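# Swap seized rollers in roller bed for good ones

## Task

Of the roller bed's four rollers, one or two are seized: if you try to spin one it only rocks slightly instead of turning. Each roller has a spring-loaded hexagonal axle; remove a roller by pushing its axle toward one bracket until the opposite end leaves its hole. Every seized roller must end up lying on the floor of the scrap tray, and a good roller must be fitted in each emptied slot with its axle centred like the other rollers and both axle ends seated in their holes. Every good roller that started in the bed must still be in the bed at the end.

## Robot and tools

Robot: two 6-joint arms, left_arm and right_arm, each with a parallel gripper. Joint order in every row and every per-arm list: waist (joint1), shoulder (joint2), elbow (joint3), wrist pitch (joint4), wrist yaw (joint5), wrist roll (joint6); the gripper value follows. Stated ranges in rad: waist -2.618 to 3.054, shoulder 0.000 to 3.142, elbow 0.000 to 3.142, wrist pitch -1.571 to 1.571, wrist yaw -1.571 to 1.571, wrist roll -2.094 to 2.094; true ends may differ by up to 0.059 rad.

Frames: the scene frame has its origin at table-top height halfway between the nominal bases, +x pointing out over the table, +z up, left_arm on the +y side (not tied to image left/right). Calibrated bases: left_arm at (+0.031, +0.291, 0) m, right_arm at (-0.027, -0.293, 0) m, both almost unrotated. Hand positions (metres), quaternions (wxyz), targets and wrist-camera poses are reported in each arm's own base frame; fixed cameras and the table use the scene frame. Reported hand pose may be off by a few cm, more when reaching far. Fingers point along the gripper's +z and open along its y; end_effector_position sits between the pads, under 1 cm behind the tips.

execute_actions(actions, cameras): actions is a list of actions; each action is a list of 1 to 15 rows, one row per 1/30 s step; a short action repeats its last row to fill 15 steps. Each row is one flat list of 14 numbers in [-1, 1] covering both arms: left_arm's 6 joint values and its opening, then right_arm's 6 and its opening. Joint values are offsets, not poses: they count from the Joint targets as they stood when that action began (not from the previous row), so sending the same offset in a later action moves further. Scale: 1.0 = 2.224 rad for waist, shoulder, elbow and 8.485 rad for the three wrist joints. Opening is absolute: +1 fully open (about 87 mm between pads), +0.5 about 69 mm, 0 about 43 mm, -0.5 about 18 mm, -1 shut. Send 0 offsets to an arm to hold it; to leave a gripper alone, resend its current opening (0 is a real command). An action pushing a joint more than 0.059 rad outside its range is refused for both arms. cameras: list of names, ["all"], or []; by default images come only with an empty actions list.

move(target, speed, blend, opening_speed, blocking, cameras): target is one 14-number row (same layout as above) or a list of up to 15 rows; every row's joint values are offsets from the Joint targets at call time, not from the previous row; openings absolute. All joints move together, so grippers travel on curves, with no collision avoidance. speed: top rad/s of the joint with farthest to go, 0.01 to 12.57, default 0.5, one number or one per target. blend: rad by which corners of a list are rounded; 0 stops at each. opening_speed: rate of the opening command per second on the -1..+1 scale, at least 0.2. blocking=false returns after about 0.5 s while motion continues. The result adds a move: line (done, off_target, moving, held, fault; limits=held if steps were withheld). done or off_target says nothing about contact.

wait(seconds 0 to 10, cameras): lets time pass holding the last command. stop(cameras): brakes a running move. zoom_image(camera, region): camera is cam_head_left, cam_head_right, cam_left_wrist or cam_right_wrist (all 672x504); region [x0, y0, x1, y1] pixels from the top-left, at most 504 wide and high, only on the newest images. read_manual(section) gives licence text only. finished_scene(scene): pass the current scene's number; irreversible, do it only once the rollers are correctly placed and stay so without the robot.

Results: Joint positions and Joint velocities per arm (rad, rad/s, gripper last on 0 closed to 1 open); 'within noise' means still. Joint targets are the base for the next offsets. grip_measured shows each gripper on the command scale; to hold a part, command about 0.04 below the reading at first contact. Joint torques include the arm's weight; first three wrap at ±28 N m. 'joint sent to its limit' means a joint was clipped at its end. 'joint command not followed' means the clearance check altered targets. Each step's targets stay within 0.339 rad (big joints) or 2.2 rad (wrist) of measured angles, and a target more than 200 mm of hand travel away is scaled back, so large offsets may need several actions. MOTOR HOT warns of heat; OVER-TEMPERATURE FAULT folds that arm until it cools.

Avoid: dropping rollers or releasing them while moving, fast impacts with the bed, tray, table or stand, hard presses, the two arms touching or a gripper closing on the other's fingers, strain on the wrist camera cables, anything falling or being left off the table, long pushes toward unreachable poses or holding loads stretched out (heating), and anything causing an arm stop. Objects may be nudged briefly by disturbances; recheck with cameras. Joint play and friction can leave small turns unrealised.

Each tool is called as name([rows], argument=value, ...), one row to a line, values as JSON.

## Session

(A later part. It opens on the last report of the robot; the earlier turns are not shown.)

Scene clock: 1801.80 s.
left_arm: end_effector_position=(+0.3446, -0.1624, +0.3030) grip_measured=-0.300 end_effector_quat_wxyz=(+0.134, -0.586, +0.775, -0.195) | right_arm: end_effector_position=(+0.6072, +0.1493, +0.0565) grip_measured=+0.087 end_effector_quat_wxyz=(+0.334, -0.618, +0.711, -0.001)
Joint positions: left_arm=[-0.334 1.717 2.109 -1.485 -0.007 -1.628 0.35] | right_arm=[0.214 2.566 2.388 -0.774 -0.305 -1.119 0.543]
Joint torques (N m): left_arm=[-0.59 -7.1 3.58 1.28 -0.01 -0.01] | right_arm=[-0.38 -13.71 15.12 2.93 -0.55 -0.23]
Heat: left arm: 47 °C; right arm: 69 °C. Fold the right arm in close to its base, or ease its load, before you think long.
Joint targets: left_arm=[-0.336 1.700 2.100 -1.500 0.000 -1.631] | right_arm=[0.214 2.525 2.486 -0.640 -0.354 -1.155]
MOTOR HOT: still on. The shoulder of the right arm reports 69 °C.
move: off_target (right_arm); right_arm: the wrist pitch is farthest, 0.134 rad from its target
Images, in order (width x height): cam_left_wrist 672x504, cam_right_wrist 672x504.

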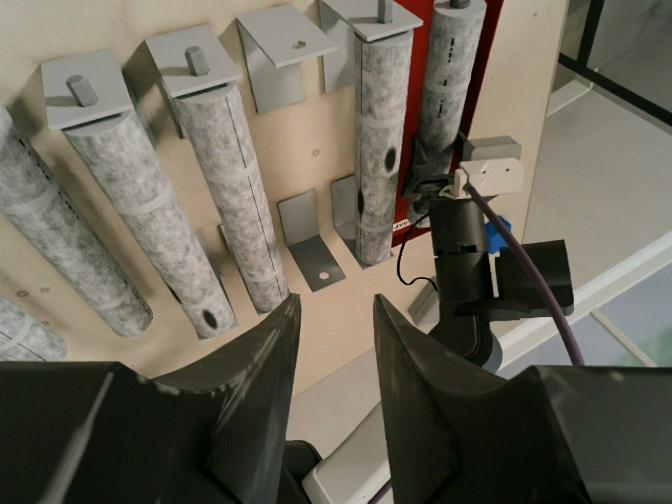

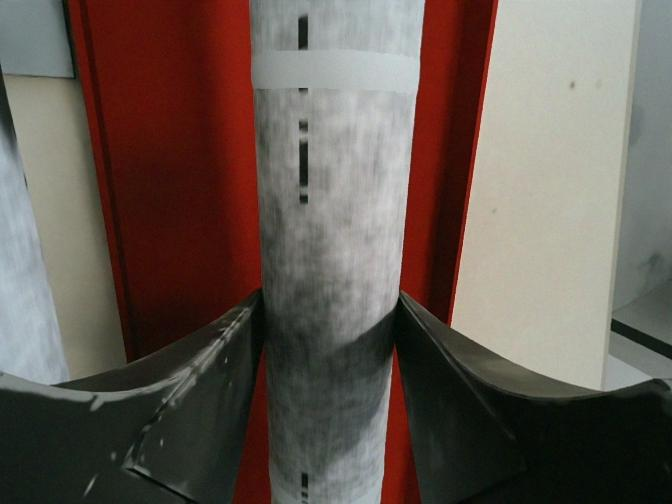

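move([
  [0,0,0,0,0,0,-0.3,0,0,-0.0441,0,0,0,-0.15],
  [0,0,0,0,0,0,-0.3,0,0,-0.0720,0.0118,0,0,-0.15],
], speed=[0.3, 0.12], blend=[0.01, 0.0], cameras=["cam_left_wrist", "cam_right_wrist", "cam_head_left", "cam_head_right"])

Scene clock: 1815.13 s.
left_arm: end_effector_position=(+0.3446, -0.1624, +0.3030) grip_measured=-0.300 end_effector_quat_wxyz=(+0.134, -0.586, +0.775, -0.195) | right_arm: end_effector_position=(+0.6085, +0.1471, +0.0375) grip_measured=+0.087 end_effector_quat_wxyz=(+0.335, -0.619, +0.710, -0.002)
Joint positions: left_arm=[-0.334 1.717 2.109 -1.485 -0.007 -1.628 0.35] | right_arm=[0.209 2.565 2.309 -0.694 -0.308 -1.126 0.543]
Joint torques (N m): left_arm=[-0.59 -7.1 3.59 1.28 -0.01 -0.01] | right_arm=[-0.13 -13.57 7.95 3.14 -0.49 -0.17]
Heat: left arm: 46 °C; right arm: 74 °C. Fold the right arm in close to its base, or ease its load, before you think long.
Joint targets: left_arm=[-0.336 1.700 2.100 -1.500 0.000 -1.631] | right_arm=[0.214 2.525 2.326 -0.540 -0.354 -1.155]
MOTOR HOT: still on. The shoulder of the right arm reports 74 °C.
move: off_target (right_arm); right_arm: the wrist pitch is farthest, 0.154 rad from its target

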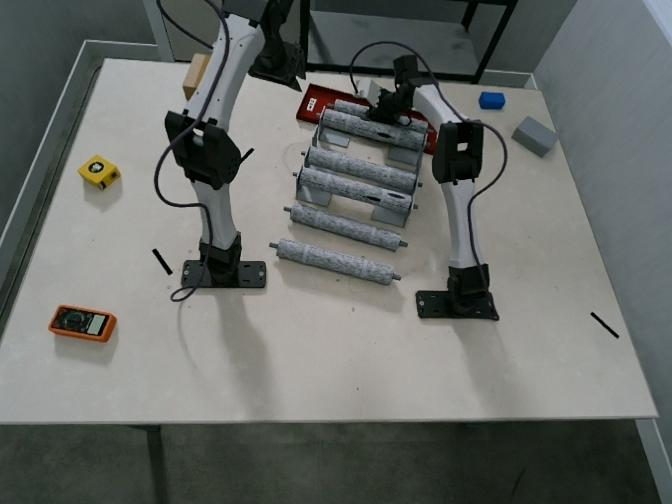

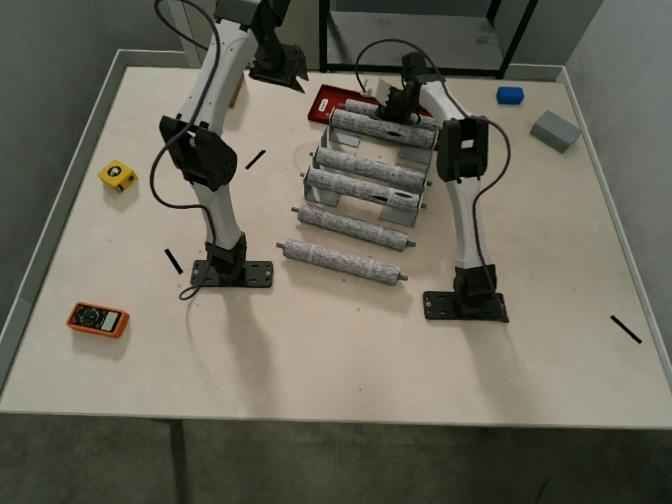

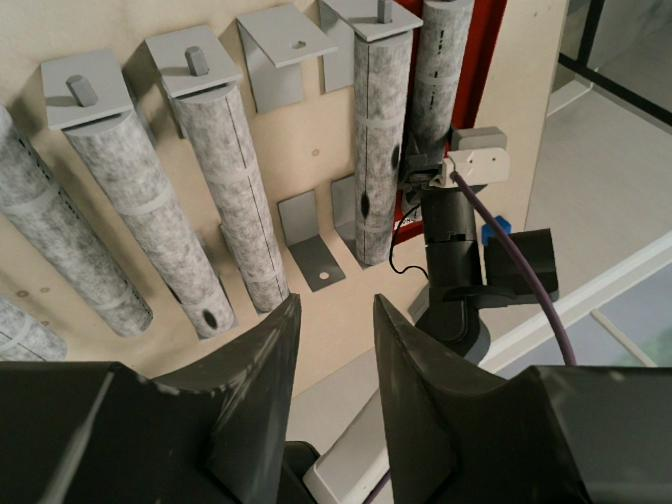

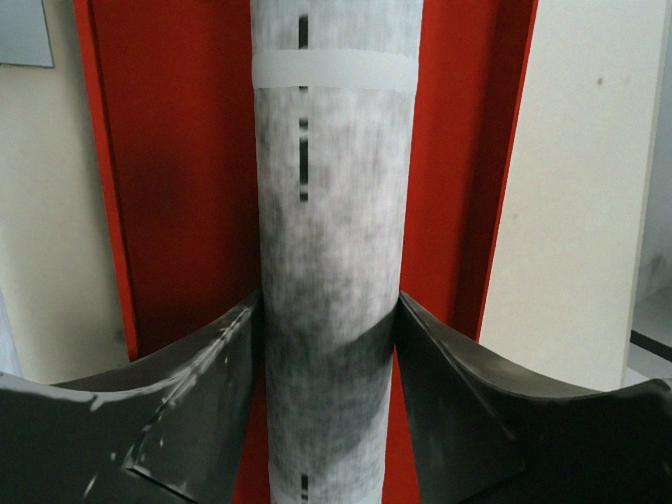

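move(target=[0,0,0,0,0,0,-0.3,0,0,-0.0200,0.0052,0,0,-0.15], speed=0.15, cameras=["cam_left_wrist"])

Scene clock: 1820.60 s.
left_arm: end_effector_position=(+0.3446, -0.1624, +0.3030) grip_measured=-0.300 end_effector_quat_wxyz=(+0.134, -0.586, +0.775, -0.195) | right_arm: end_effector_position=(+0.6178, +0.1501, +0.0363) grip_measured=+0.087 end_effector_quat_wxyz=(+0.355, -0.620, +0.699, -0.011)
Joint positions: left_arm=[-0.334 1.717 2.109 -1.485 -0.007 -1.628 0.35] | right_arm=[0.209 2.565 2.278 -0.617 -0.314 -1.132 0.543]
Joint torques (N m): left_arm=[-0.59 -7.09 3.58 1.28 -0.01 -0.01] | right_arm=[-0.13 -13.59 6.86 2.84 -0.45 -0.11]
Heat: left arm: 46 °C; right arm: 76 °C. Fold the right arm in close to its base, or ease its load, before you think long.
Joint targets: left_arm=[-0.336 1.700 2.100 -1.500 0.000 -1.631] | right_arm=[0.214 2.525 2.282 -0.496 -0.354 -1.155]
MOTOR HOT: still on. The shoulder of the right arm reports 76 °C.
move: off_target (right_arm); right_arm: the wrist pitch is farthest, 0.122 rad from its target
Images, in order (width x height): cam_left_wrist 672x504.

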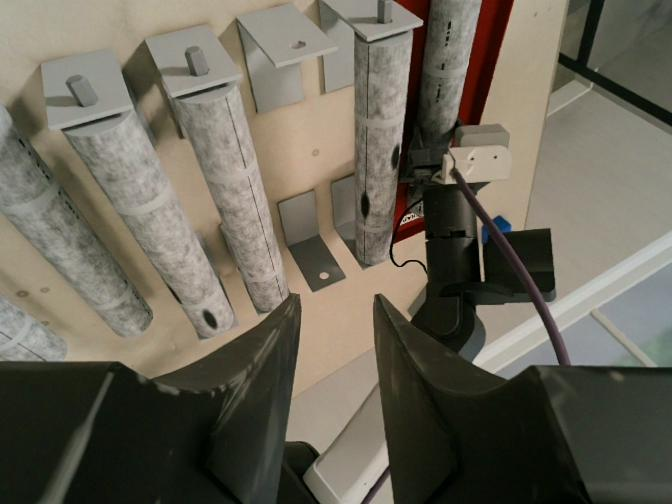

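move(target=[0,0,0,0,0,0,-0.3,0,0.009,0,0.003,0,0,-0.15], speed=0.15, cameras=["cam_right_wrist"])

Scene clock: 1832.27 s.
left_arm: end_effector_position=(+0.3446, -0.1624, +0.3030) grip_measured=-0.300 end_effector_quat_wxyz=(+0.134, -0.586, +0.775, -0.195) | right_arm: end_effector_position=(+0.6200, +0.1505, +0.0367) grip_measured=+0.087 end_effector_quat_wxyz=(+0.360, -0.620, +0.697, -0.014)
Joint positions: left_arm=[-0.334 1.717 2.109 -1.485 -0.007 -1.628 0.35] | right_arm=[0.209 2.565 2.273 -0.602 -0.314 -1.134 0.543]
Joint torques (N m): left_arm=[-0.59 -7.09 3.58 1.28 -0.01 -0.02] | right_arm=[-0.16 -12.04 7.16 2.99 -0.45 -0.11]
Heat: left arm: 46 °C; right arm: 79 °C. Fold the right arm in close to its base, or ease its load, before you think long.
Joint targets: left_arm=[-0.336 1.700 2.100 -1.500 0.000 -1.631] | right_arm=[0.214 2.545 2.282 -0.471 -0.354 -1.155]
MOTOR HOT: still on. The shoulder of the right arm reports 79 °C.
move: off_target (right_arm); right_arm: the wrist pitch is farthest, 0.132 rad from its target
Images, in order (width x height): cam_right_wrist 672x504.

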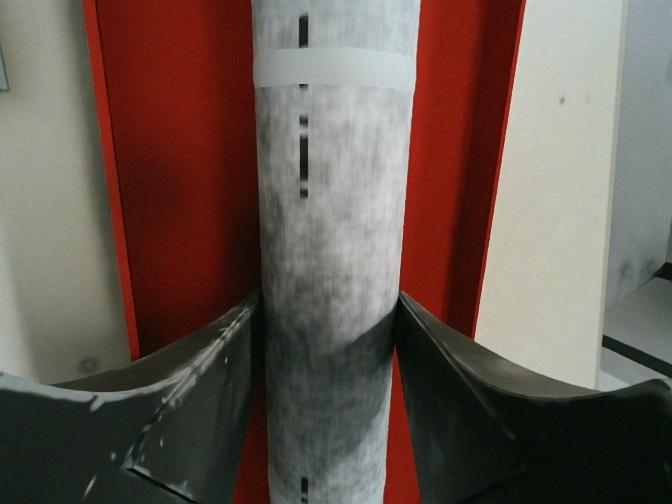

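move(target=[0,0,0,0,0,0,-0.3,0,0,0,0,0,0,0.18], speed=0.15, opening_speed=0.2, cameras=["cam_right_wrist"])

Scene clock: 1844.90 s.
left_arm: end_effector_position=(+0.3446, -0.1624, +0.3030) grip_measured=-0.300 end_effector_quat_wxyz=(+0.134, -0.586, +0.775, -0.195) | right_arm: end_effector_position=(+0.6363, +0.1552, +0.0497) grip_measured=+0.180 end_effector_quat_wxyz=(+0.394, -0.620, +0.678, -0.032)
Joint positions: left_arm=[-0.334 1.717 2.109 -1.485 -0.007 -1.628 0.35] | right_arm=[0.209 2.565 2.273 -0.519 -0.322 -1.143 0.59]
Joint torques (N m): left_arm=[-0.59 -7.09 3.59 1.29 0 -0.01] | right_arm=[-0.1 -12.18 7.3 2.18 -0.35 -0.08]
Heat: left arm: 46 °C; right arm: 79 °C. Fold the right arm in close to its base, or ease its load, before you think long.
Joint targets: left_arm=[-0.336 1.700 2.100 -1.500 0.000 -1.631] | right_arm=[0.214 2.545 2.282 -0.471 -0.354 -1.155]
MOTOR HOT: still on. The shoulder of the right arm reports 79 °C.
move: off_target (right_arm); right_arm: the wrist pitch is farthest, 0.048 rad from its target
Images, in order (width x height): cam_right_wrist 672x504.

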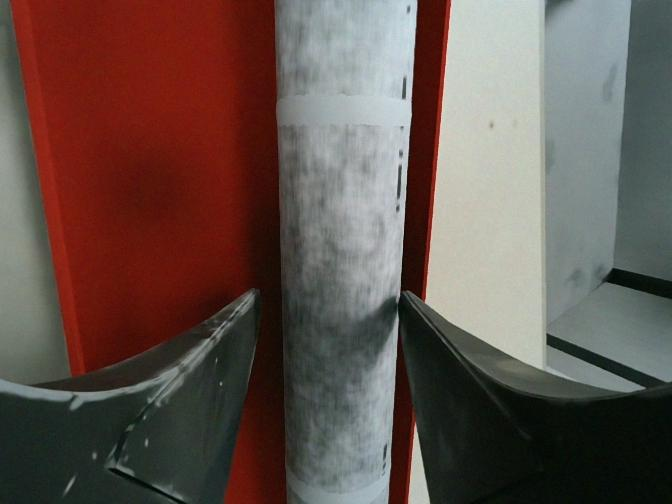

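move([
  [0,0,0,0,0,0,-0.3,0,0,0,0,0,0,0.4],
  [0,0,0,0,0,0,-0.3,-0.0166,-0.1192,-0.1133,0.0024,0,0,0.4],
  [0,0,0,0,0,0,-0.3,-0.0063,-0.3575,-0.0818,-0.0741,0.0064,0.0301,0.4],
], speed=[0.3, 0.25, 0.7], blend=[0.0, 0.05, 0.0], opening_speed=0.6, cameras=["cam_head_left", "cam_head_right", "cam_right_wrist"])

zoom_image(camera="cam_head_left", region=[270, 70, 470, 290])

Scene clock: 1882.50 s.
left_arm: end_effector_position=(+0.3446, -0.1624, +0.3030) grip_measured=-0.300 end_effector_quat_wxyz=(+0.134, -0.586, +0.775, -0.195) | right_arm: end_effector_position=(+0.4364, +0.1088, +0.3071) grip_measured=+0.400 end_effector_quat_wxyz=(+0.406, -0.535, +0.741, +0.000)
Joint positions: left_arm=[-0.334 1.717 2.109 -1.485 -0.007 -1.628 0.35] | right_arm=[0.194 1.772 2.072 -1.084 -0.314 -0.924 0.7]
Joint torques (N m): left_arm=[-0.61 -7.08 3.58 1.28 -0.01 -0.01] | right_arm=[0.35 -7.12 8.16 1.51 0.09 0.27]
Heat: left arm: 46 °C; right arm: 79 °C. Fold the right arm in close to its base, or ease its load, before you think long.
Joint targets: left_arm=[-0.336 1.700 2.100 -1.500 0.000 -1.631] | right_arm=[0.200 1.750 2.100 -1.099 -0.300 -0.899]
MOTOR HOT: still on. The shoulder of the right arm reports 79 °C.
move: done
Images, in order (width x height): cam_head_left 672x504, cam_head_right 672x504, cam_right_wrist 672x504.

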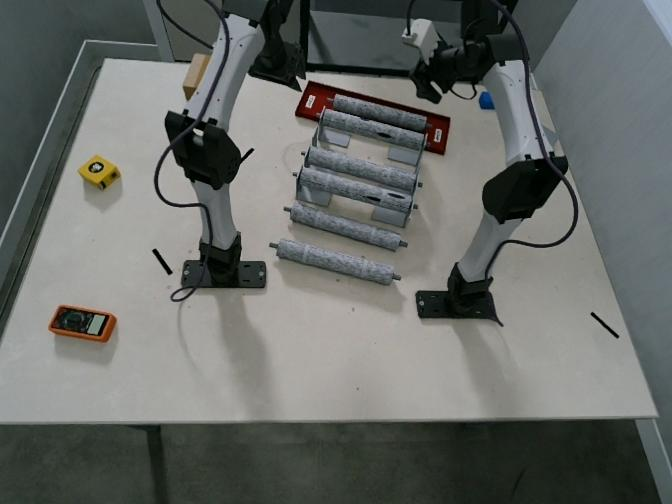

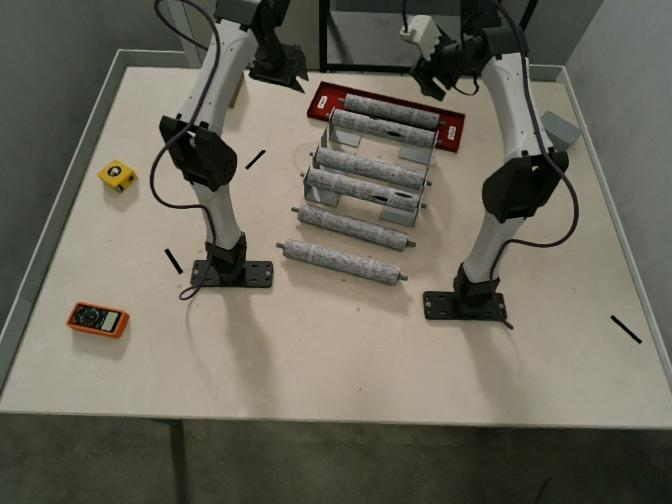

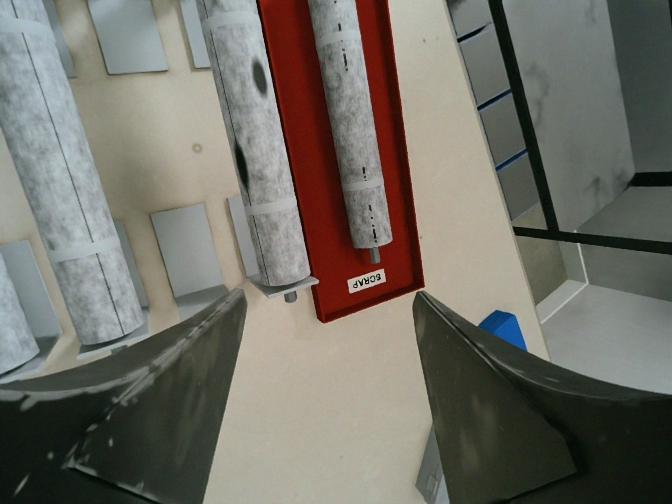

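Scaled by 2.291.

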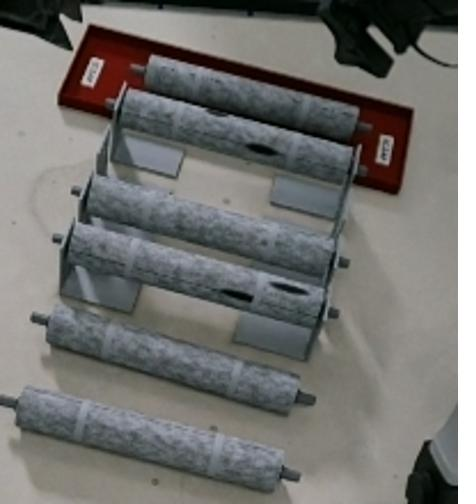

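move([
  [0,0,0,0,0,0,-0.3,0.1799,-0.1124,-0.2248,0.0352,0.0236,0.0235,0.35],
  [0,0,0,0,0,0,-0.3,0.335,-0.2091,-0.6003,0.0871,0.0401,0.0529,0.35],
], speed=[0.8, 0.7], blend=[0.15, 0.0], opening_speed=0.6, cameras=["cam_head_left", "cam_head_right", "cam_right_wrist"])

Scene clock: 1964.27 s.
left_arm: end_effector_position=(+0.3446, -0.1624, +0.3030) grip_measured=-0.300 end_effector_quat_wxyz=(+0.134, -0.586, +0.775, -0.195) | right_arm: end_effector_position=(+0.1977, +0.2320, +0.0650) grip_measured=+0.350 end_effector_quat_wxyz=(+0.291, -0.618, +0.728, +0.057)
Joint positions: left_arm=[-0.334 1.717 2.109 -1.485 -0.007 -1.628 0.35] | right_arm=[0.943 1.316 0.762 -0.415 0.026 -0.474 0.675]
Joint torques (N m): left_arm=[-0.59 -7.09 3.58 1.28 -0.01 -0.01] | right_arm=[0.16 -5.33 6.39 2.12 0.22 0.29]
Heat: left arm: 46 °C; right arm: 59 °C.
Joint targets: left_arm=[-0.336 1.700 2.100 -1.500 0.000 -1.631] | right_arm=[0.945 1.285 0.764 -0.360 0.040 -0.450]
MOTOR HOT: cleared for the motors of the right arm.
move: off_target (right_arm); right_arm: the wrist pitch is farthest, 0.055 rad from its target
Images, in order (width x height): cam_head_left 672x504, cam_head_right 672x504, cam_right_wrist 672x504.

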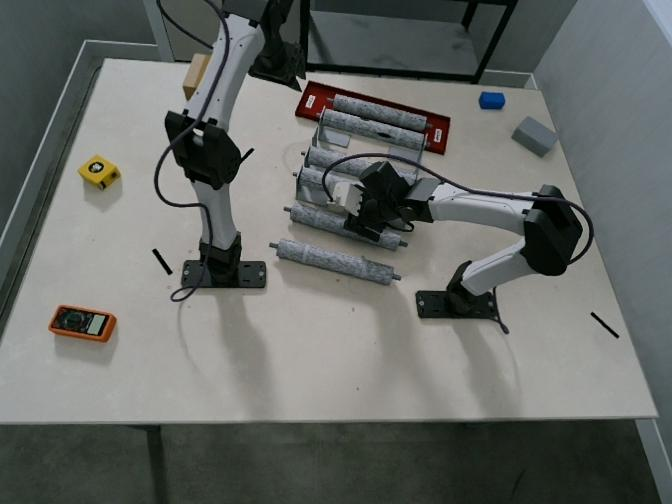

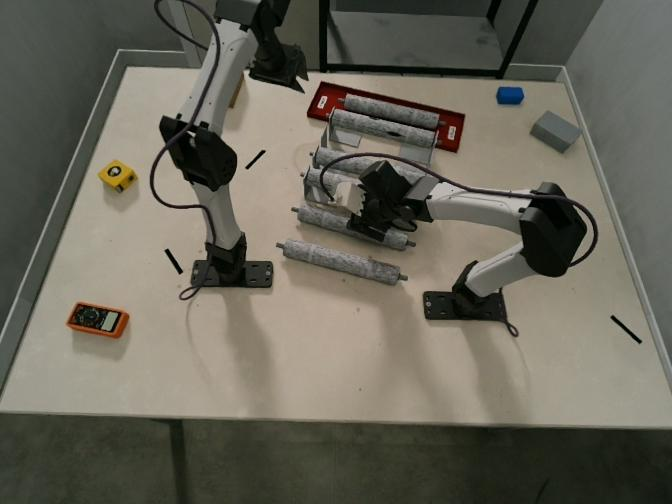

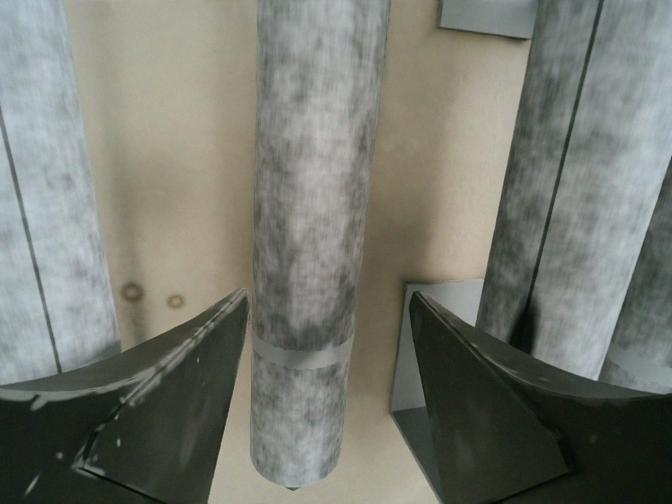

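move(target=[0,0,0,0,0,0,-0.3,0.0175,-0.0067,-0.0432,0.0171,0.0024,0.0047,0.25], speed=0.3, cameras=["cam_right_wrist"])

Scene clock: 2034.40 s.
left_arm: end_effector_position=(+0.3446, -0.1624, +0.3030) grip_measured=-0.300 end_effector_quat_wxyz=(+0.134, -0.586, +0.775, -0.195) | right_arm: end_effector_position=(+0.1924, +0.2406, +0.0530) grip_measured=+0.250 end_effector_quat_wxyz=(+0.321, -0.608, +0.723, +0.067)
Joint positions: left_arm=[-0.334 1.717 2.109 -1.485 -0.007 -1.628 0.35] | right_arm=[0.979 1.302 0.67 -0.272 0.046 -0.434 0.625]
Joint torques (N m): left_arm=[-0.61 -7.09 3.58 1.28 -0.01 -0.01] | right_arm=[0.35 -5.35 6.01 2.27 0.23 0.25]
Heat: left arm: 46 °C; right arm: 51 °C.
Joint targets: left_arm=[-0.336 1.700 2.100 -1.500 0.000 -1.631] | right_arm=[0.984 1.270 0.668 -0.215 0.060 -0.410]
move: off_target (right_arm); right_arm: the wrist pitch is farthest, 0.057 rad from its target
Images, in order (width x height): cam_right_wrist 672x504.

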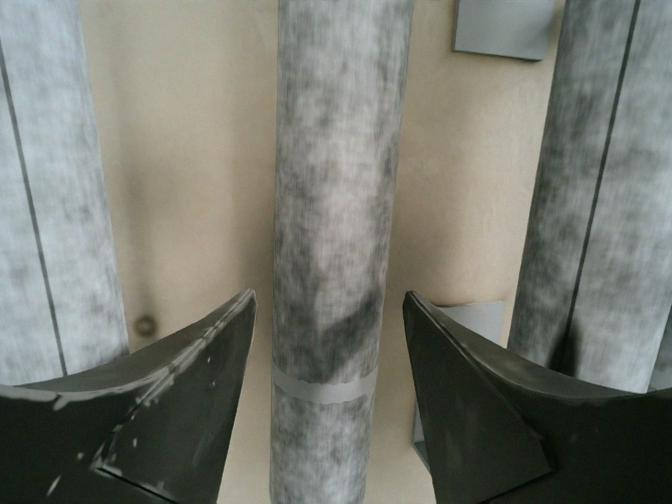

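move(target=[0,0,0,0,0,0,-0.3,-0.0031,0.0818,-0.0018,0.0189,0,0,0.25], speed=0.15, cameras=["cam_right_wrist"])

Scene clock: 2042.27 s.
left_arm: end_effector_position=(+0.3446, -0.1624, +0.3030) grip_measured=-0.300 end_effector_quat_wxyz=(+0.134, -0.586, +0.775, -0.195) | right_arm: end_effector_position=(+0.2060, +0.2607, +0.0294) grip_measured=+0.250 end_effector_quat_wxyz=(+0.327, -0.606, +0.722, +0.069)
Joint positions: left_arm=[-0.334 1.717 2.109 -1.485 -0.007 -1.628 0.35] | right_arm=[0.979 1.448 0.67 -0.113 0.046 -0.434 0.625]
Joint torques (N m): left_arm=[-0.59 -7.09 3.59 1.28 -0.01 -0.02] | right_arm=[-0.18 -3.19 5.34 2.23 0.23 0.27]
Heat: left arm: 46 °C; right arm: 50 °C.
Joint targets: left_arm=[-0.336 1.700 2.100 -1.500 0.000 -1.631] | right_arm=[0.977 1.452 0.664 -0.055 0.060 -0.410]
move: off_target (right_arm); right_arm: the wrist pitch is farthest, 0.058 rad from its target
Images, in order (width x height): cam_right_wrist 672x504.

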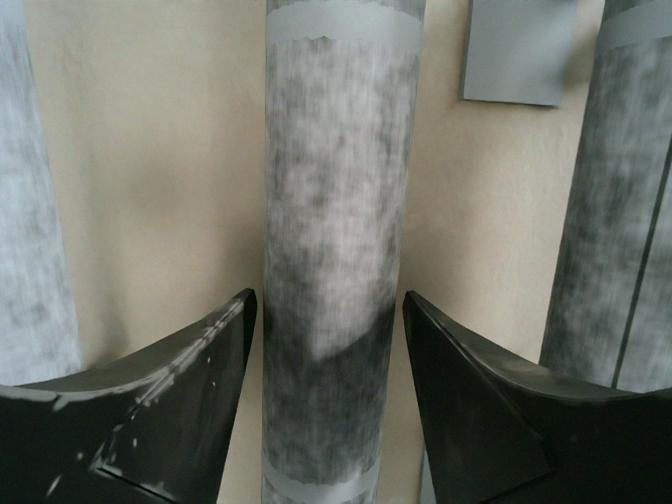

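move(target=[0,0,0,0,0,0,-0.3,0,0.0060,0,0,0,0,0.25], speed=0.15)

move(target=[0,0,0,0,0,0,-0.3,0,0,0,0,0,0,-0.15], speed=0.15, opening_speed=0.5, cameras=["cam_right_wrist"])

Scene clock: 2052.00 s.
left_arm: end_effector_position=(+0.3446, -0.1624, +0.3030) grip_measured=-0.300 end_effector_quat_wxyz=(+0.134, -0.586, +0.775, -0.195) | right_arm: end_effector_position=(+0.2057, +0.2604, +0.0260) grip_measured=+0.250 end_effector_quat_wxyz=(+0.323, -0.607, +0.723, +0.068)
Joint positions: left_arm=[-0.334 1.717 2.109 -1.485 -0.007 -1.628 0.35] | right_arm=[0.979 1.46 0.67 -0.11 0.046 -0.434 0.625]
Joint torques (N m): left_arm=[-0.58 -7.09 3.56 1.28 -0.01 -0.02] | right_arm=[-0.29 -3.23 5.31 2.21 0.21 0.27]
Heat: left arm: 46 °C; right arm: 49 °C.
Joint targets: left_arm=[-0.336 1.700 2.100 -1.500 0.000 -1.631] | right_arm=[0.977 1.465 0.664 -0.055 0.060 -0.410]
move: off_target (right_arm); right_arm: the wrist pitch is farthest, 0.055 rad from its target

Scene clock: 2053.00 s.
left_arm: end_effector_position=(+0.3446, -0.1624, +0.3030) grip_measured=-0.300 end_effector_quat_wxyz=(+0.134, -0.586, +0.775, -0.195) | right_arm: end_effector_position=(+0.2059, +0.2603, +0.0260) grip_measured=+0.089 end_effector_quat_wxyz=(+0.323, -0.607, +0.723, +0.067)
Joint positions: left_arm=[-0.334 1.717 2.109 -1.485 -0.007 -1.628 0.35] | right_arm=[0.979 1.46 0.67 -0.11 0.048 -0.433 0.545]
Joint torques (N m): left_arm=[-0.61 -7.09 3.59 1.28 -0.01 -0.02] | right_arm=[-0.21 -3.18 5.29 2.21 0.19 0.26]
Heat: left arm: 46 °C; right arm: 49 °C.
Joint targets: left_arm=[-0.336 1.700 2.100 -1.500 0.000 -1.631] | right_arm=[0.977 1.465 0.664 -0.055 0.060 -0.410]
move: off_target (right_arm); right_arm: the wrist pitch is farthest, 0.055 rad from its target
Images, in order (width x height): cam_right_wrist 672x504.

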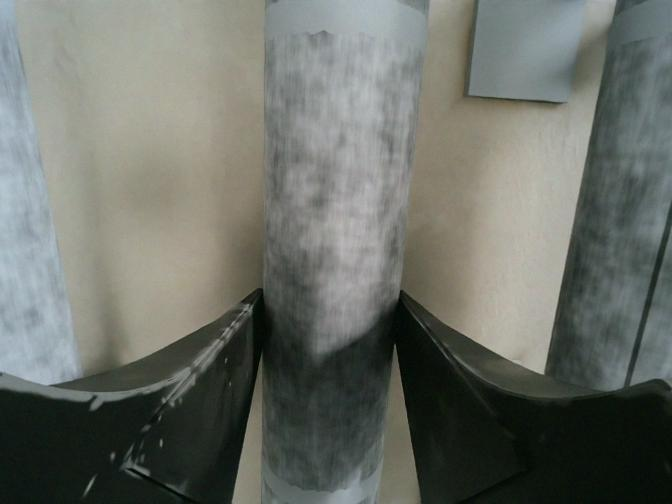

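move(target=[0,0,0,0,0,0,-0.3,-0.0022,-0.1012,0.2545,-0.076,0,0,-0.15], speed=0.35, cameras=["cam_head_left", "cam_left_wrist", "cam_right_wrist"])

Scene clock: 2103.73 s.
left_arm: end_effector_position=(+0.3446, -0.1624, +0.3030) grip_measured=-0.300 end_effector_quat_wxyz=(+0.134, -0.586, +0.775, -0.195) | right_arm: end_effector_position=(+0.1974, +0.2472, +0.1629) grip_measured=+0.087 end_effector_quat_wxyz=(+0.299, -0.605, +0.736, +0.065)
Joint positions: left_arm=[-0.334 1.717 2.109 -1.485 -0.007 -1.628 0.35] | right_arm=[0.973 1.304 1.14 -0.786 0.042 -0.416 0.544]
Joint torques (N m): left_arm=[-0.61 -7.09 3.59 1.28 -0.01 -0.01] | right_arm=[-0.61 -7.87 14.57 2.44 0.2 0.17]
Heat: left arm: 46 °C; right arm: 46 °C.
Joint targets: left_arm=[-0.336 1.700 2.100 -1.500 0.000 -1.631] | right_arm=[0.972 1.240 1.230 -0.700 0.060 -0.410]
move: off_target (right_arm); right_arm: the elbow is farthest, 0.090 rad from its target
Images, in order (width x height): cam_head_left 672x504, cam_left_wrist 672x504, cam_right_wrist 672x504.

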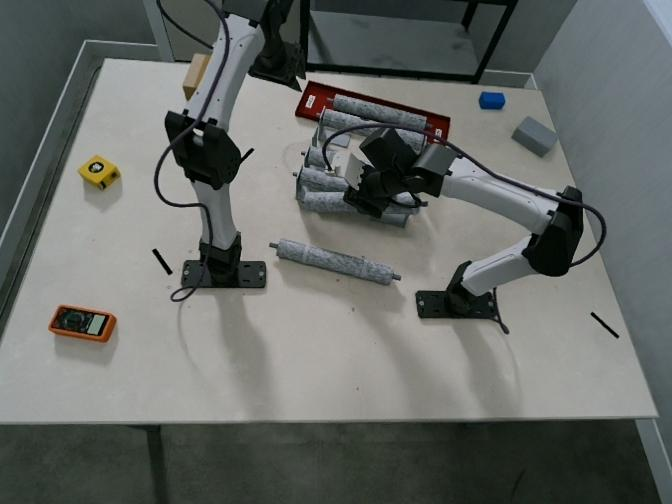

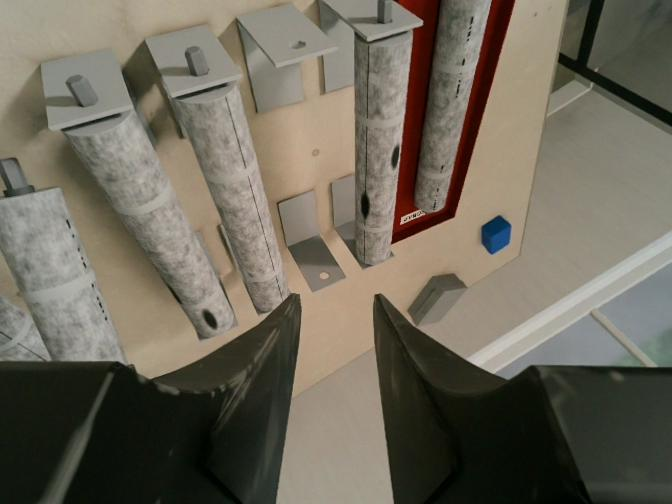

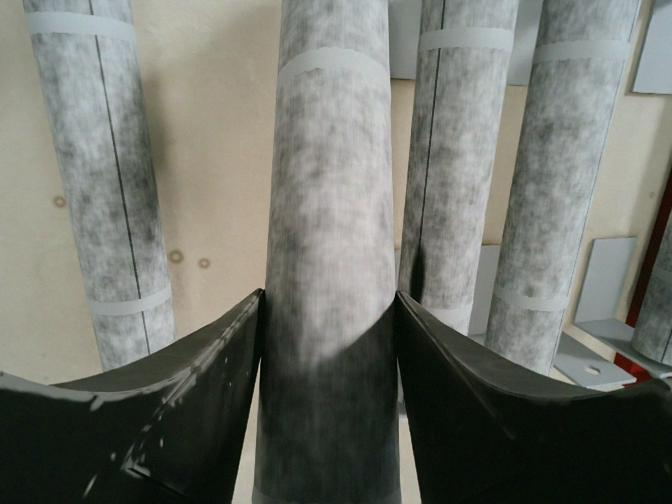

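zoom_image(camera="cam_head_left", region=[270, 100, 470, 300])

zoom_image(camera="cam_left_wrist", region=[0, 100, 250, 370])

Scaled by 2.520.

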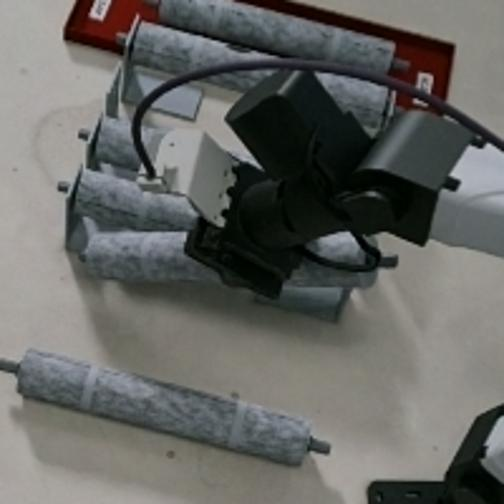

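Scaled by 1.867.

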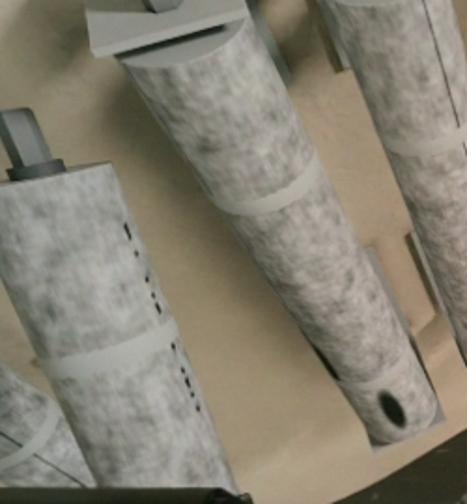

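move(target=[0,0,0,0,0,0,-0.3,0.0018,0.086,-0.2023,0.0646,0,0,-0.15], speed=0.3, cameras=["cam_right_wrist"])

Scene clock: 2148.10 s.
left_arm: end_effector_position=(+0.3446, -0.1624, +0.3030) grip_measured=-0.300 end_effector_quat_wxyz=(+0.134, -0.586, +0.775, -0.195) | right_arm: end_effector_position=(+0.1986, +0.2491, +0.0350) grip_measured=+0.087 end_effector_quat_wxyz=(+0.278, -0.609, +0.741, +0.059)
Joint positions: left_arm=[-0.334 1.717 2.109 -1.485 -0.007 -1.628 0.35] | right_arm=[0.973 1.449 0.753 -0.3 0.042 -0.414 0.544]
Joint torques (N m): left_arm=[-0.62 -7.09 3.58 1.28 -0.01 -0.01] | right_arm=[-0.32 -4.98 8.39 3.09 0.21 0.15]
Heat: left arm: 46 °C; right arm: 56 °C.
Joint targets: left_arm=[-0.336 1.700 2.100 -1.500 0.000 -1.631] | right_arm=[0.976 1.432 0.780 -0.152 0.060 -0.410]
move: off_target (right_arm); right_arm: the wrist pitch is farthest, 0.148 rad from its target
Images, in order (width x height): cam_right_wrist 672x504.

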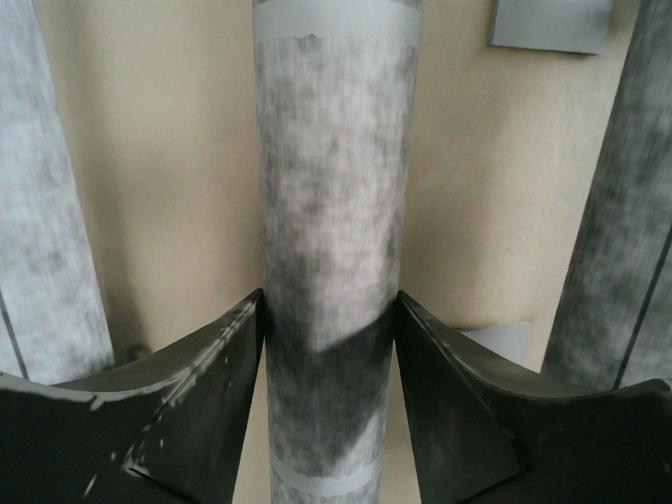

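move(target=[0,0,0,0,0,0,-0.3,0,0.0148,-0.0405,0.0114,0,0,-0.15], speed=0.12)

Scene clock: 2161.27 s.
left_arm: end_effector_position=(+0.3446, -0.1624, +0.3030) grip_measured=-0.300 end_effector_quat_wxyz=(+0.134, -0.586, +0.775, -0.195) | right_arm: end_effector_position=(+0.2040, +0.2578, +0.0287) grip_measured=+0.087 end_effector_quat_wxyz=(+0.313, -0.605, +0.729, +0.065)
Joint positions: left_arm=[-0.334 1.717 2.109 -1.485 -0.007 -1.628 0.35] | right_arm=[0.979 1.454 0.69 -0.157 0.049 -0.422 0.544]
Joint torques (N m): left_arm=[-0.61 -7.1 3.59 1.28 -0.01 -0.02] | right_arm=[-0.32 -2.77 5.82 2.7 0.17 0.14]
Heat: left arm: 46 °C; right arm: 54 °C.
Joint targets: left_arm=[-0.336 1.700 2.100 -1.500 0.000 -1.631] | right_arm=[0.976 1.465 0.690 -0.055 0.060 -0.410]
move: off_target (right_arm); right_arm: the wrist pitch is farthest, 0.102 rad from its target

move([
  [0,0,0,0,0,0,-0.3,0,0,0,0,0,0,0.2],
  [0,0,0,0,0,0,-0.3,0.0027,0.0094,-0.0034,0.0004,0,0,0.2],
], speed=0.15, opening_speed=0.4, cameras=["cam_right_wrist"])

Scene clock: 2180.20 s.
left_arm: end_effector_position=(+0.3446, -0.1624, +0.3030) grip_measured=-0.300 end_effector_quat_wxyz=(+0.134, -0.586, +0.775, -0.195) | right_arm: end_effector_position=(+0.2102, +0.2637, +0.0267) grip_measured=+0.200 end_effector_quat_wxyz=(+0.324, -0.600, +0.728, +0.067)
Joint positions: left_arm=[-0.334 1.717 2.109 -1.485 -0.007 -1.628 0.35] | right_arm=[0.975 1.48 0.69 -0.108 0.051 -0.422 0.6]
Joint torques (N m): left_arm=[-0.59 -7.1 3.6 1.28 -0.01 -0.02] | right_arm=[0.2 -3.33 5.14 2.24 0.2 0.16]
Heat: left arm: 46 °C; right arm: 50 °C.
Joint targets: left_arm=[-0.336 1.700 2.100 -1.500 0.000 -1.631] | right_arm=[0.982 1.485 0.683 -0.051 0.060 -0.410]
move: off_target (right_arm); right_arm: the wrist pitch is farthest, 0.057 rad from its target
Images, in order (width x height): cam_right_wrist 672x504.

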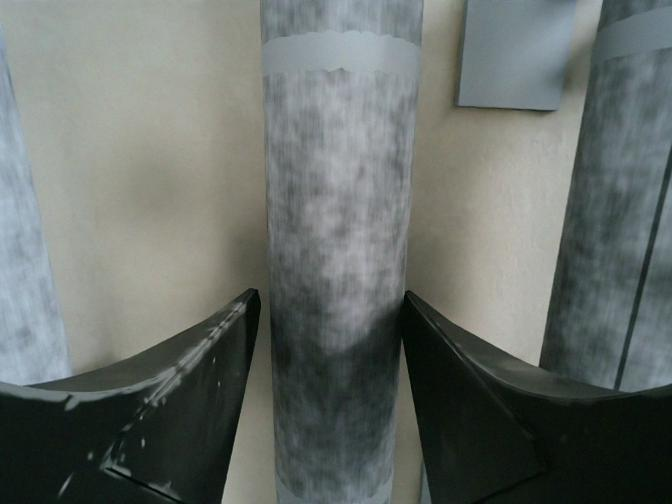

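move(target=[0,0,0,0,0,0,-0.3,0,0,0,0,0,0,-0.25], speed=0.15, opening_speed=0.5)

move([
  [0,0,0,0,0,0,-0.3,-0.001,-0.008,0.064,-0.014,0,0,-0.25],
  [0,0,0,0,0,0,-0.3,-0.002,-0.040,0.110,-0.03,0,0,-0.25],
], speed=0.15, blend=[0.01,0], cameras=["cam_right_wrist"])

Scene clock: 2194.57 s.
left_arm: end_effector_position=(+0.3446, -0.1624, +0.3030) grip_measured=-0.300 end_effector_quat_wxyz=(+0.134, -0.586, +0.775, -0.195) | right_arm: end_effector_position=(+0.2108, +0.2637, +0.0268) grip_measured=+0.087 end_effector_quat_wxyz=(+0.325, -0.600, +0.728, +0.067)
Joint positions: left_arm=[-0.334 1.717 2.109 -1.485 -0.007 -1.628 0.35] | right_arm=[0.973 1.48 0.69 -0.107 0.051 -0.422 0.543]
Joint torques (N m): left_arm=[-0.59 -7.08 3.59 1.28 -0.01 -0.02] | right_arm=[0.1 -3.29 5.15 2.24 0.17 0.15]
Heat: left arm: 46 °C; right arm: 48 °C.
Joint targets: left_arm=[-0.336 1.700 2.100 -1.500 0.000 -1.631] | right_arm=[0.982 1.485 0.683 -0.051 0.060 -0.410]
move: off_target (right_arm); right_arm: the wrist pitch is farthest, 0.056 rad from its target

Scene clock: 2197.07 s.
left_arm: end_effector_position=(+0.3446, -0.1624, +0.3030) grip_measured=-0.300 end_effector_quat_wxyz=(+0.134, -0.586, +0.775, -0.195) | right_arm: end_effector_position=(+0.2040, +0.2561, +0.0483) grip_measured=+0.087 end_effector_quat_wxyz=(+0.271, -0.610, +0.743, +0.055)
Joint positions: left_arm=[-0.334 1.717 2.109 -1.485 -0.007 -1.628 0.35] | right_arm=[0.973 1.472 0.837 -0.377 0.045 -0.414 0.543]
Joint torques (N m): left_arm=[-0.58 -7.09 3.59 1.28 -0.01 -0.02] | right_arm=[-0.12 -9.7 14.06 2.2 0.18 0.15]
Heat: left arm: 46 °C; right arm: 48 °C.
Joint targets: left_arm=[-0.336 1.700 2.100 -1.500 0.000 -1.631] | right_arm=[0.977 1.397 0.927 -0.306 0.060 -0.410]
move: off_target (right_arm); right_arm: the elbow is farthest, 0.090 rad from its target
Images, in order (width x height): cam_right_wrist 672x504.

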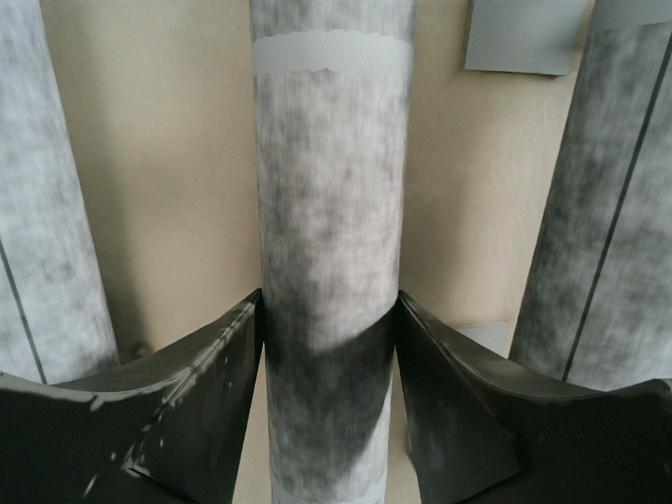

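move(target=[0,0,0,0,0,0,-0.3,-0.0022,-0.0661,0.1385,-0.0464,0,0,-0.25], speed=0.2, cameras=["cam_right_wrist","cam_left_wrist"])

Scene clock: 2205.50 s.
left_arm: end_effector_position=(+0.3446, -0.1624, +0.3030) grip_measured=-0.300 end_effector_quat_wxyz=(+0.134, -0.586, +0.775, -0.195) | right_arm: end_effector_position=(+0.1993, +0.2491, +0.1602) grip_measured=+0.087 end_effector_quat_wxyz=(+0.297, -0.604, +0.737, +0.063)
Joint positions: left_arm=[-0.334 1.717 2.109 -1.485 -0.007 -1.628 0.35] | right_arm=[0.973 1.318 1.141 -0.779 0.045 -0.414 0.543]
Joint torques (N m): left_arm=[-0.59 -7.09 3.58 1.28 -0.01 -0.01] | right_arm=[-0.5 -8.39 15.01 2.42 0.19 0.14]
Heat: left arm: 46 °C; right arm: 50 °C.
Joint targets: left_arm=[-0.336 1.700 2.100 -1.500 0.000 -1.631] | right_arm=[0.973 1.249 1.235 -0.700 0.060 -0.410]
move: off_target (right_arm); right_arm: the elbow is farthest, 0.094 rad from its target
Images, in order (width x height): cam_left_wrist 672x504, cam_right_wrist 672x504.

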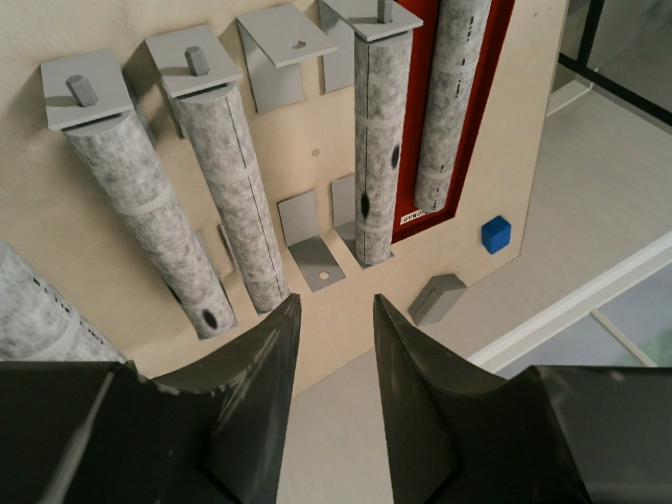

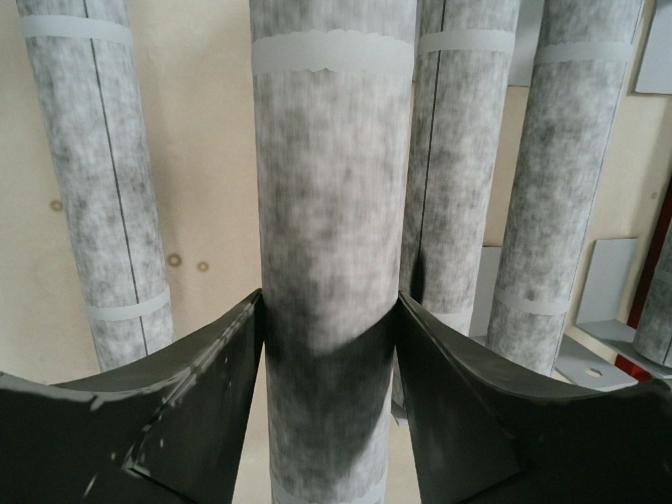

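move([
  [0,0,0,0,0,0,-0.3,-0.17,0.1286,0.0877,0.0118,-0.0312,-0.0395,-0.25],
  [0,0,0,0,0,0,-0.3,-0.2451,0.3386,0.3516,-0.0259,-0.0312,-0.0625,-0.25],
], speed=[0.25, 0.3], blend=[0.08, 0], cameras=["cam_right_wrist","cam_left_wrist","cam_head_right"])

Scene clock: 2248.07 s.
left_arm: end_effector_position=(+0.3446, -0.1624, +0.3030) grip_measured=-0.300 end_effector_quat_wxyz=(+0.134, -0.586, +0.775, -0.195) | right_arm: end_effector_position=(+0.4394, +0.1969, +0.1467) grip_measured=+0.087 end_effector_quat_wxyz=(+0.250, -0.615, +0.747, +0.025)
Joint positions: left_arm=[-0.334 1.717 2.109 -1.485 -0.007 -1.628 0.35] | right_arm=[0.426 2.032 1.922 -0.981 -0.173 -0.91 0.543]
Joint torques (N m): left_arm=[-0.61 -7.09 3.59 1.28 -0.01 -0.02] | right_arm=[-0.18 -9.91 14.75 1.98 -0.32 -0.21]
Heat: left arm: 45 °C; right arm: 56 °C.
Joint targets: left_arm=[-0.336 1.700 2.100 -1.500 0.000 -1.631] | right_arm=[0.427 2.003 2.017 -0.919 -0.204 -0.941]
move: off_target (right_arm); right_arm: the elbow is farthest, 0.095 rad from its target
Images, in order (width x height): cam_head_right 672x504, cam_left_wrist 672x504, cam_right_wrist 672x504.

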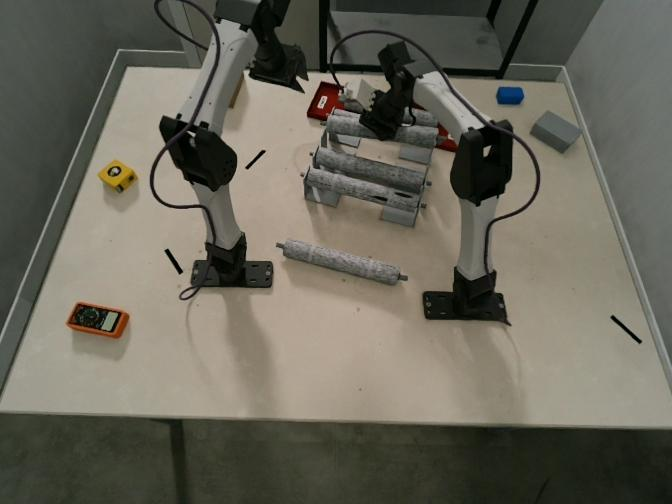

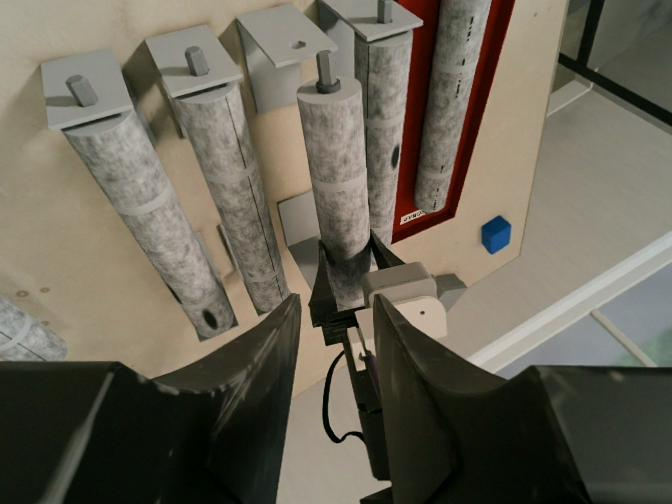

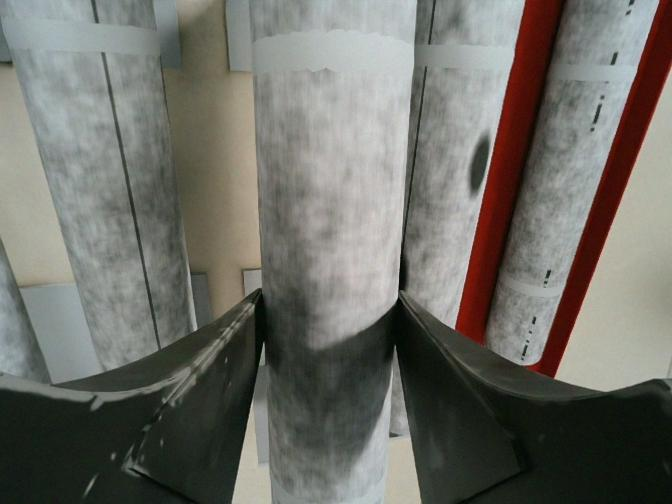

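move(target=[0.0874,0.3209,0.0832,0.0065,0.051,0.0245,-0.3,0,0,0,0,0,0,-0.25], speed=0.5, cameras=["cam_left_wrist"])

Scene clock: 2269.93 s.
left_arm: end_effector_position=(+0.4308, -0.1725, +0.0855) grip_measured=-0.300 end_effector_quat_wxyz=(-0.168, -0.593, +0.778, -0.122) | right_arm: end_effector_position=(+0.4394, +0.1969, +0.1467) grip_measured=+0.087 end_effector_quat_wxyz=(+0.250, -0.615, +0.747, +0.025)
Joint positions: left_arm=[-0.145 2.427 2.252 -1.461 0.414 -1.435 0.35] | right_arm=[0.426 2.032 1.922 -0.981 -0.173 -0.91 0.543]
Joint torques (N m): left_arm=[0.09 -11.85 7.79 0.53 0.24 0.12] | right_arm=[-0.32 -9.95 14.78 1.92 -0.33 -0.2]
Heat: left arm: 46 °C; right arm: 57 °C.
Joint targets: left_arm=[-0.142 2.414 2.285 -1.445 0.433 -1.423] | right_arm=[0.427 2.003 2.017 -0.919 -0.204 -0.941]
move: off_target (right_arm); right_arm: the elbow is farthest, 0.095 rad from its target
Images, in order (width x height): cam_left_wrist 672x504.

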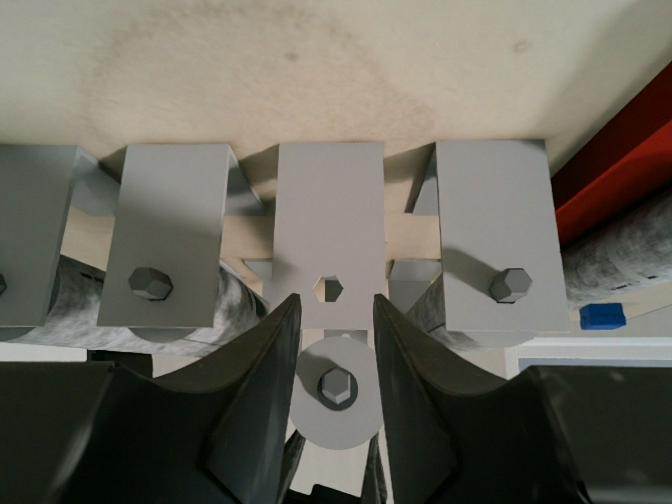

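zoom_image(camera="cam_left_wrist", region=[260, 250, 420, 470])

Scaled by 2.291.

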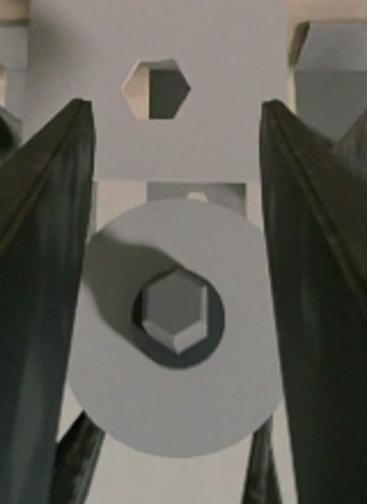

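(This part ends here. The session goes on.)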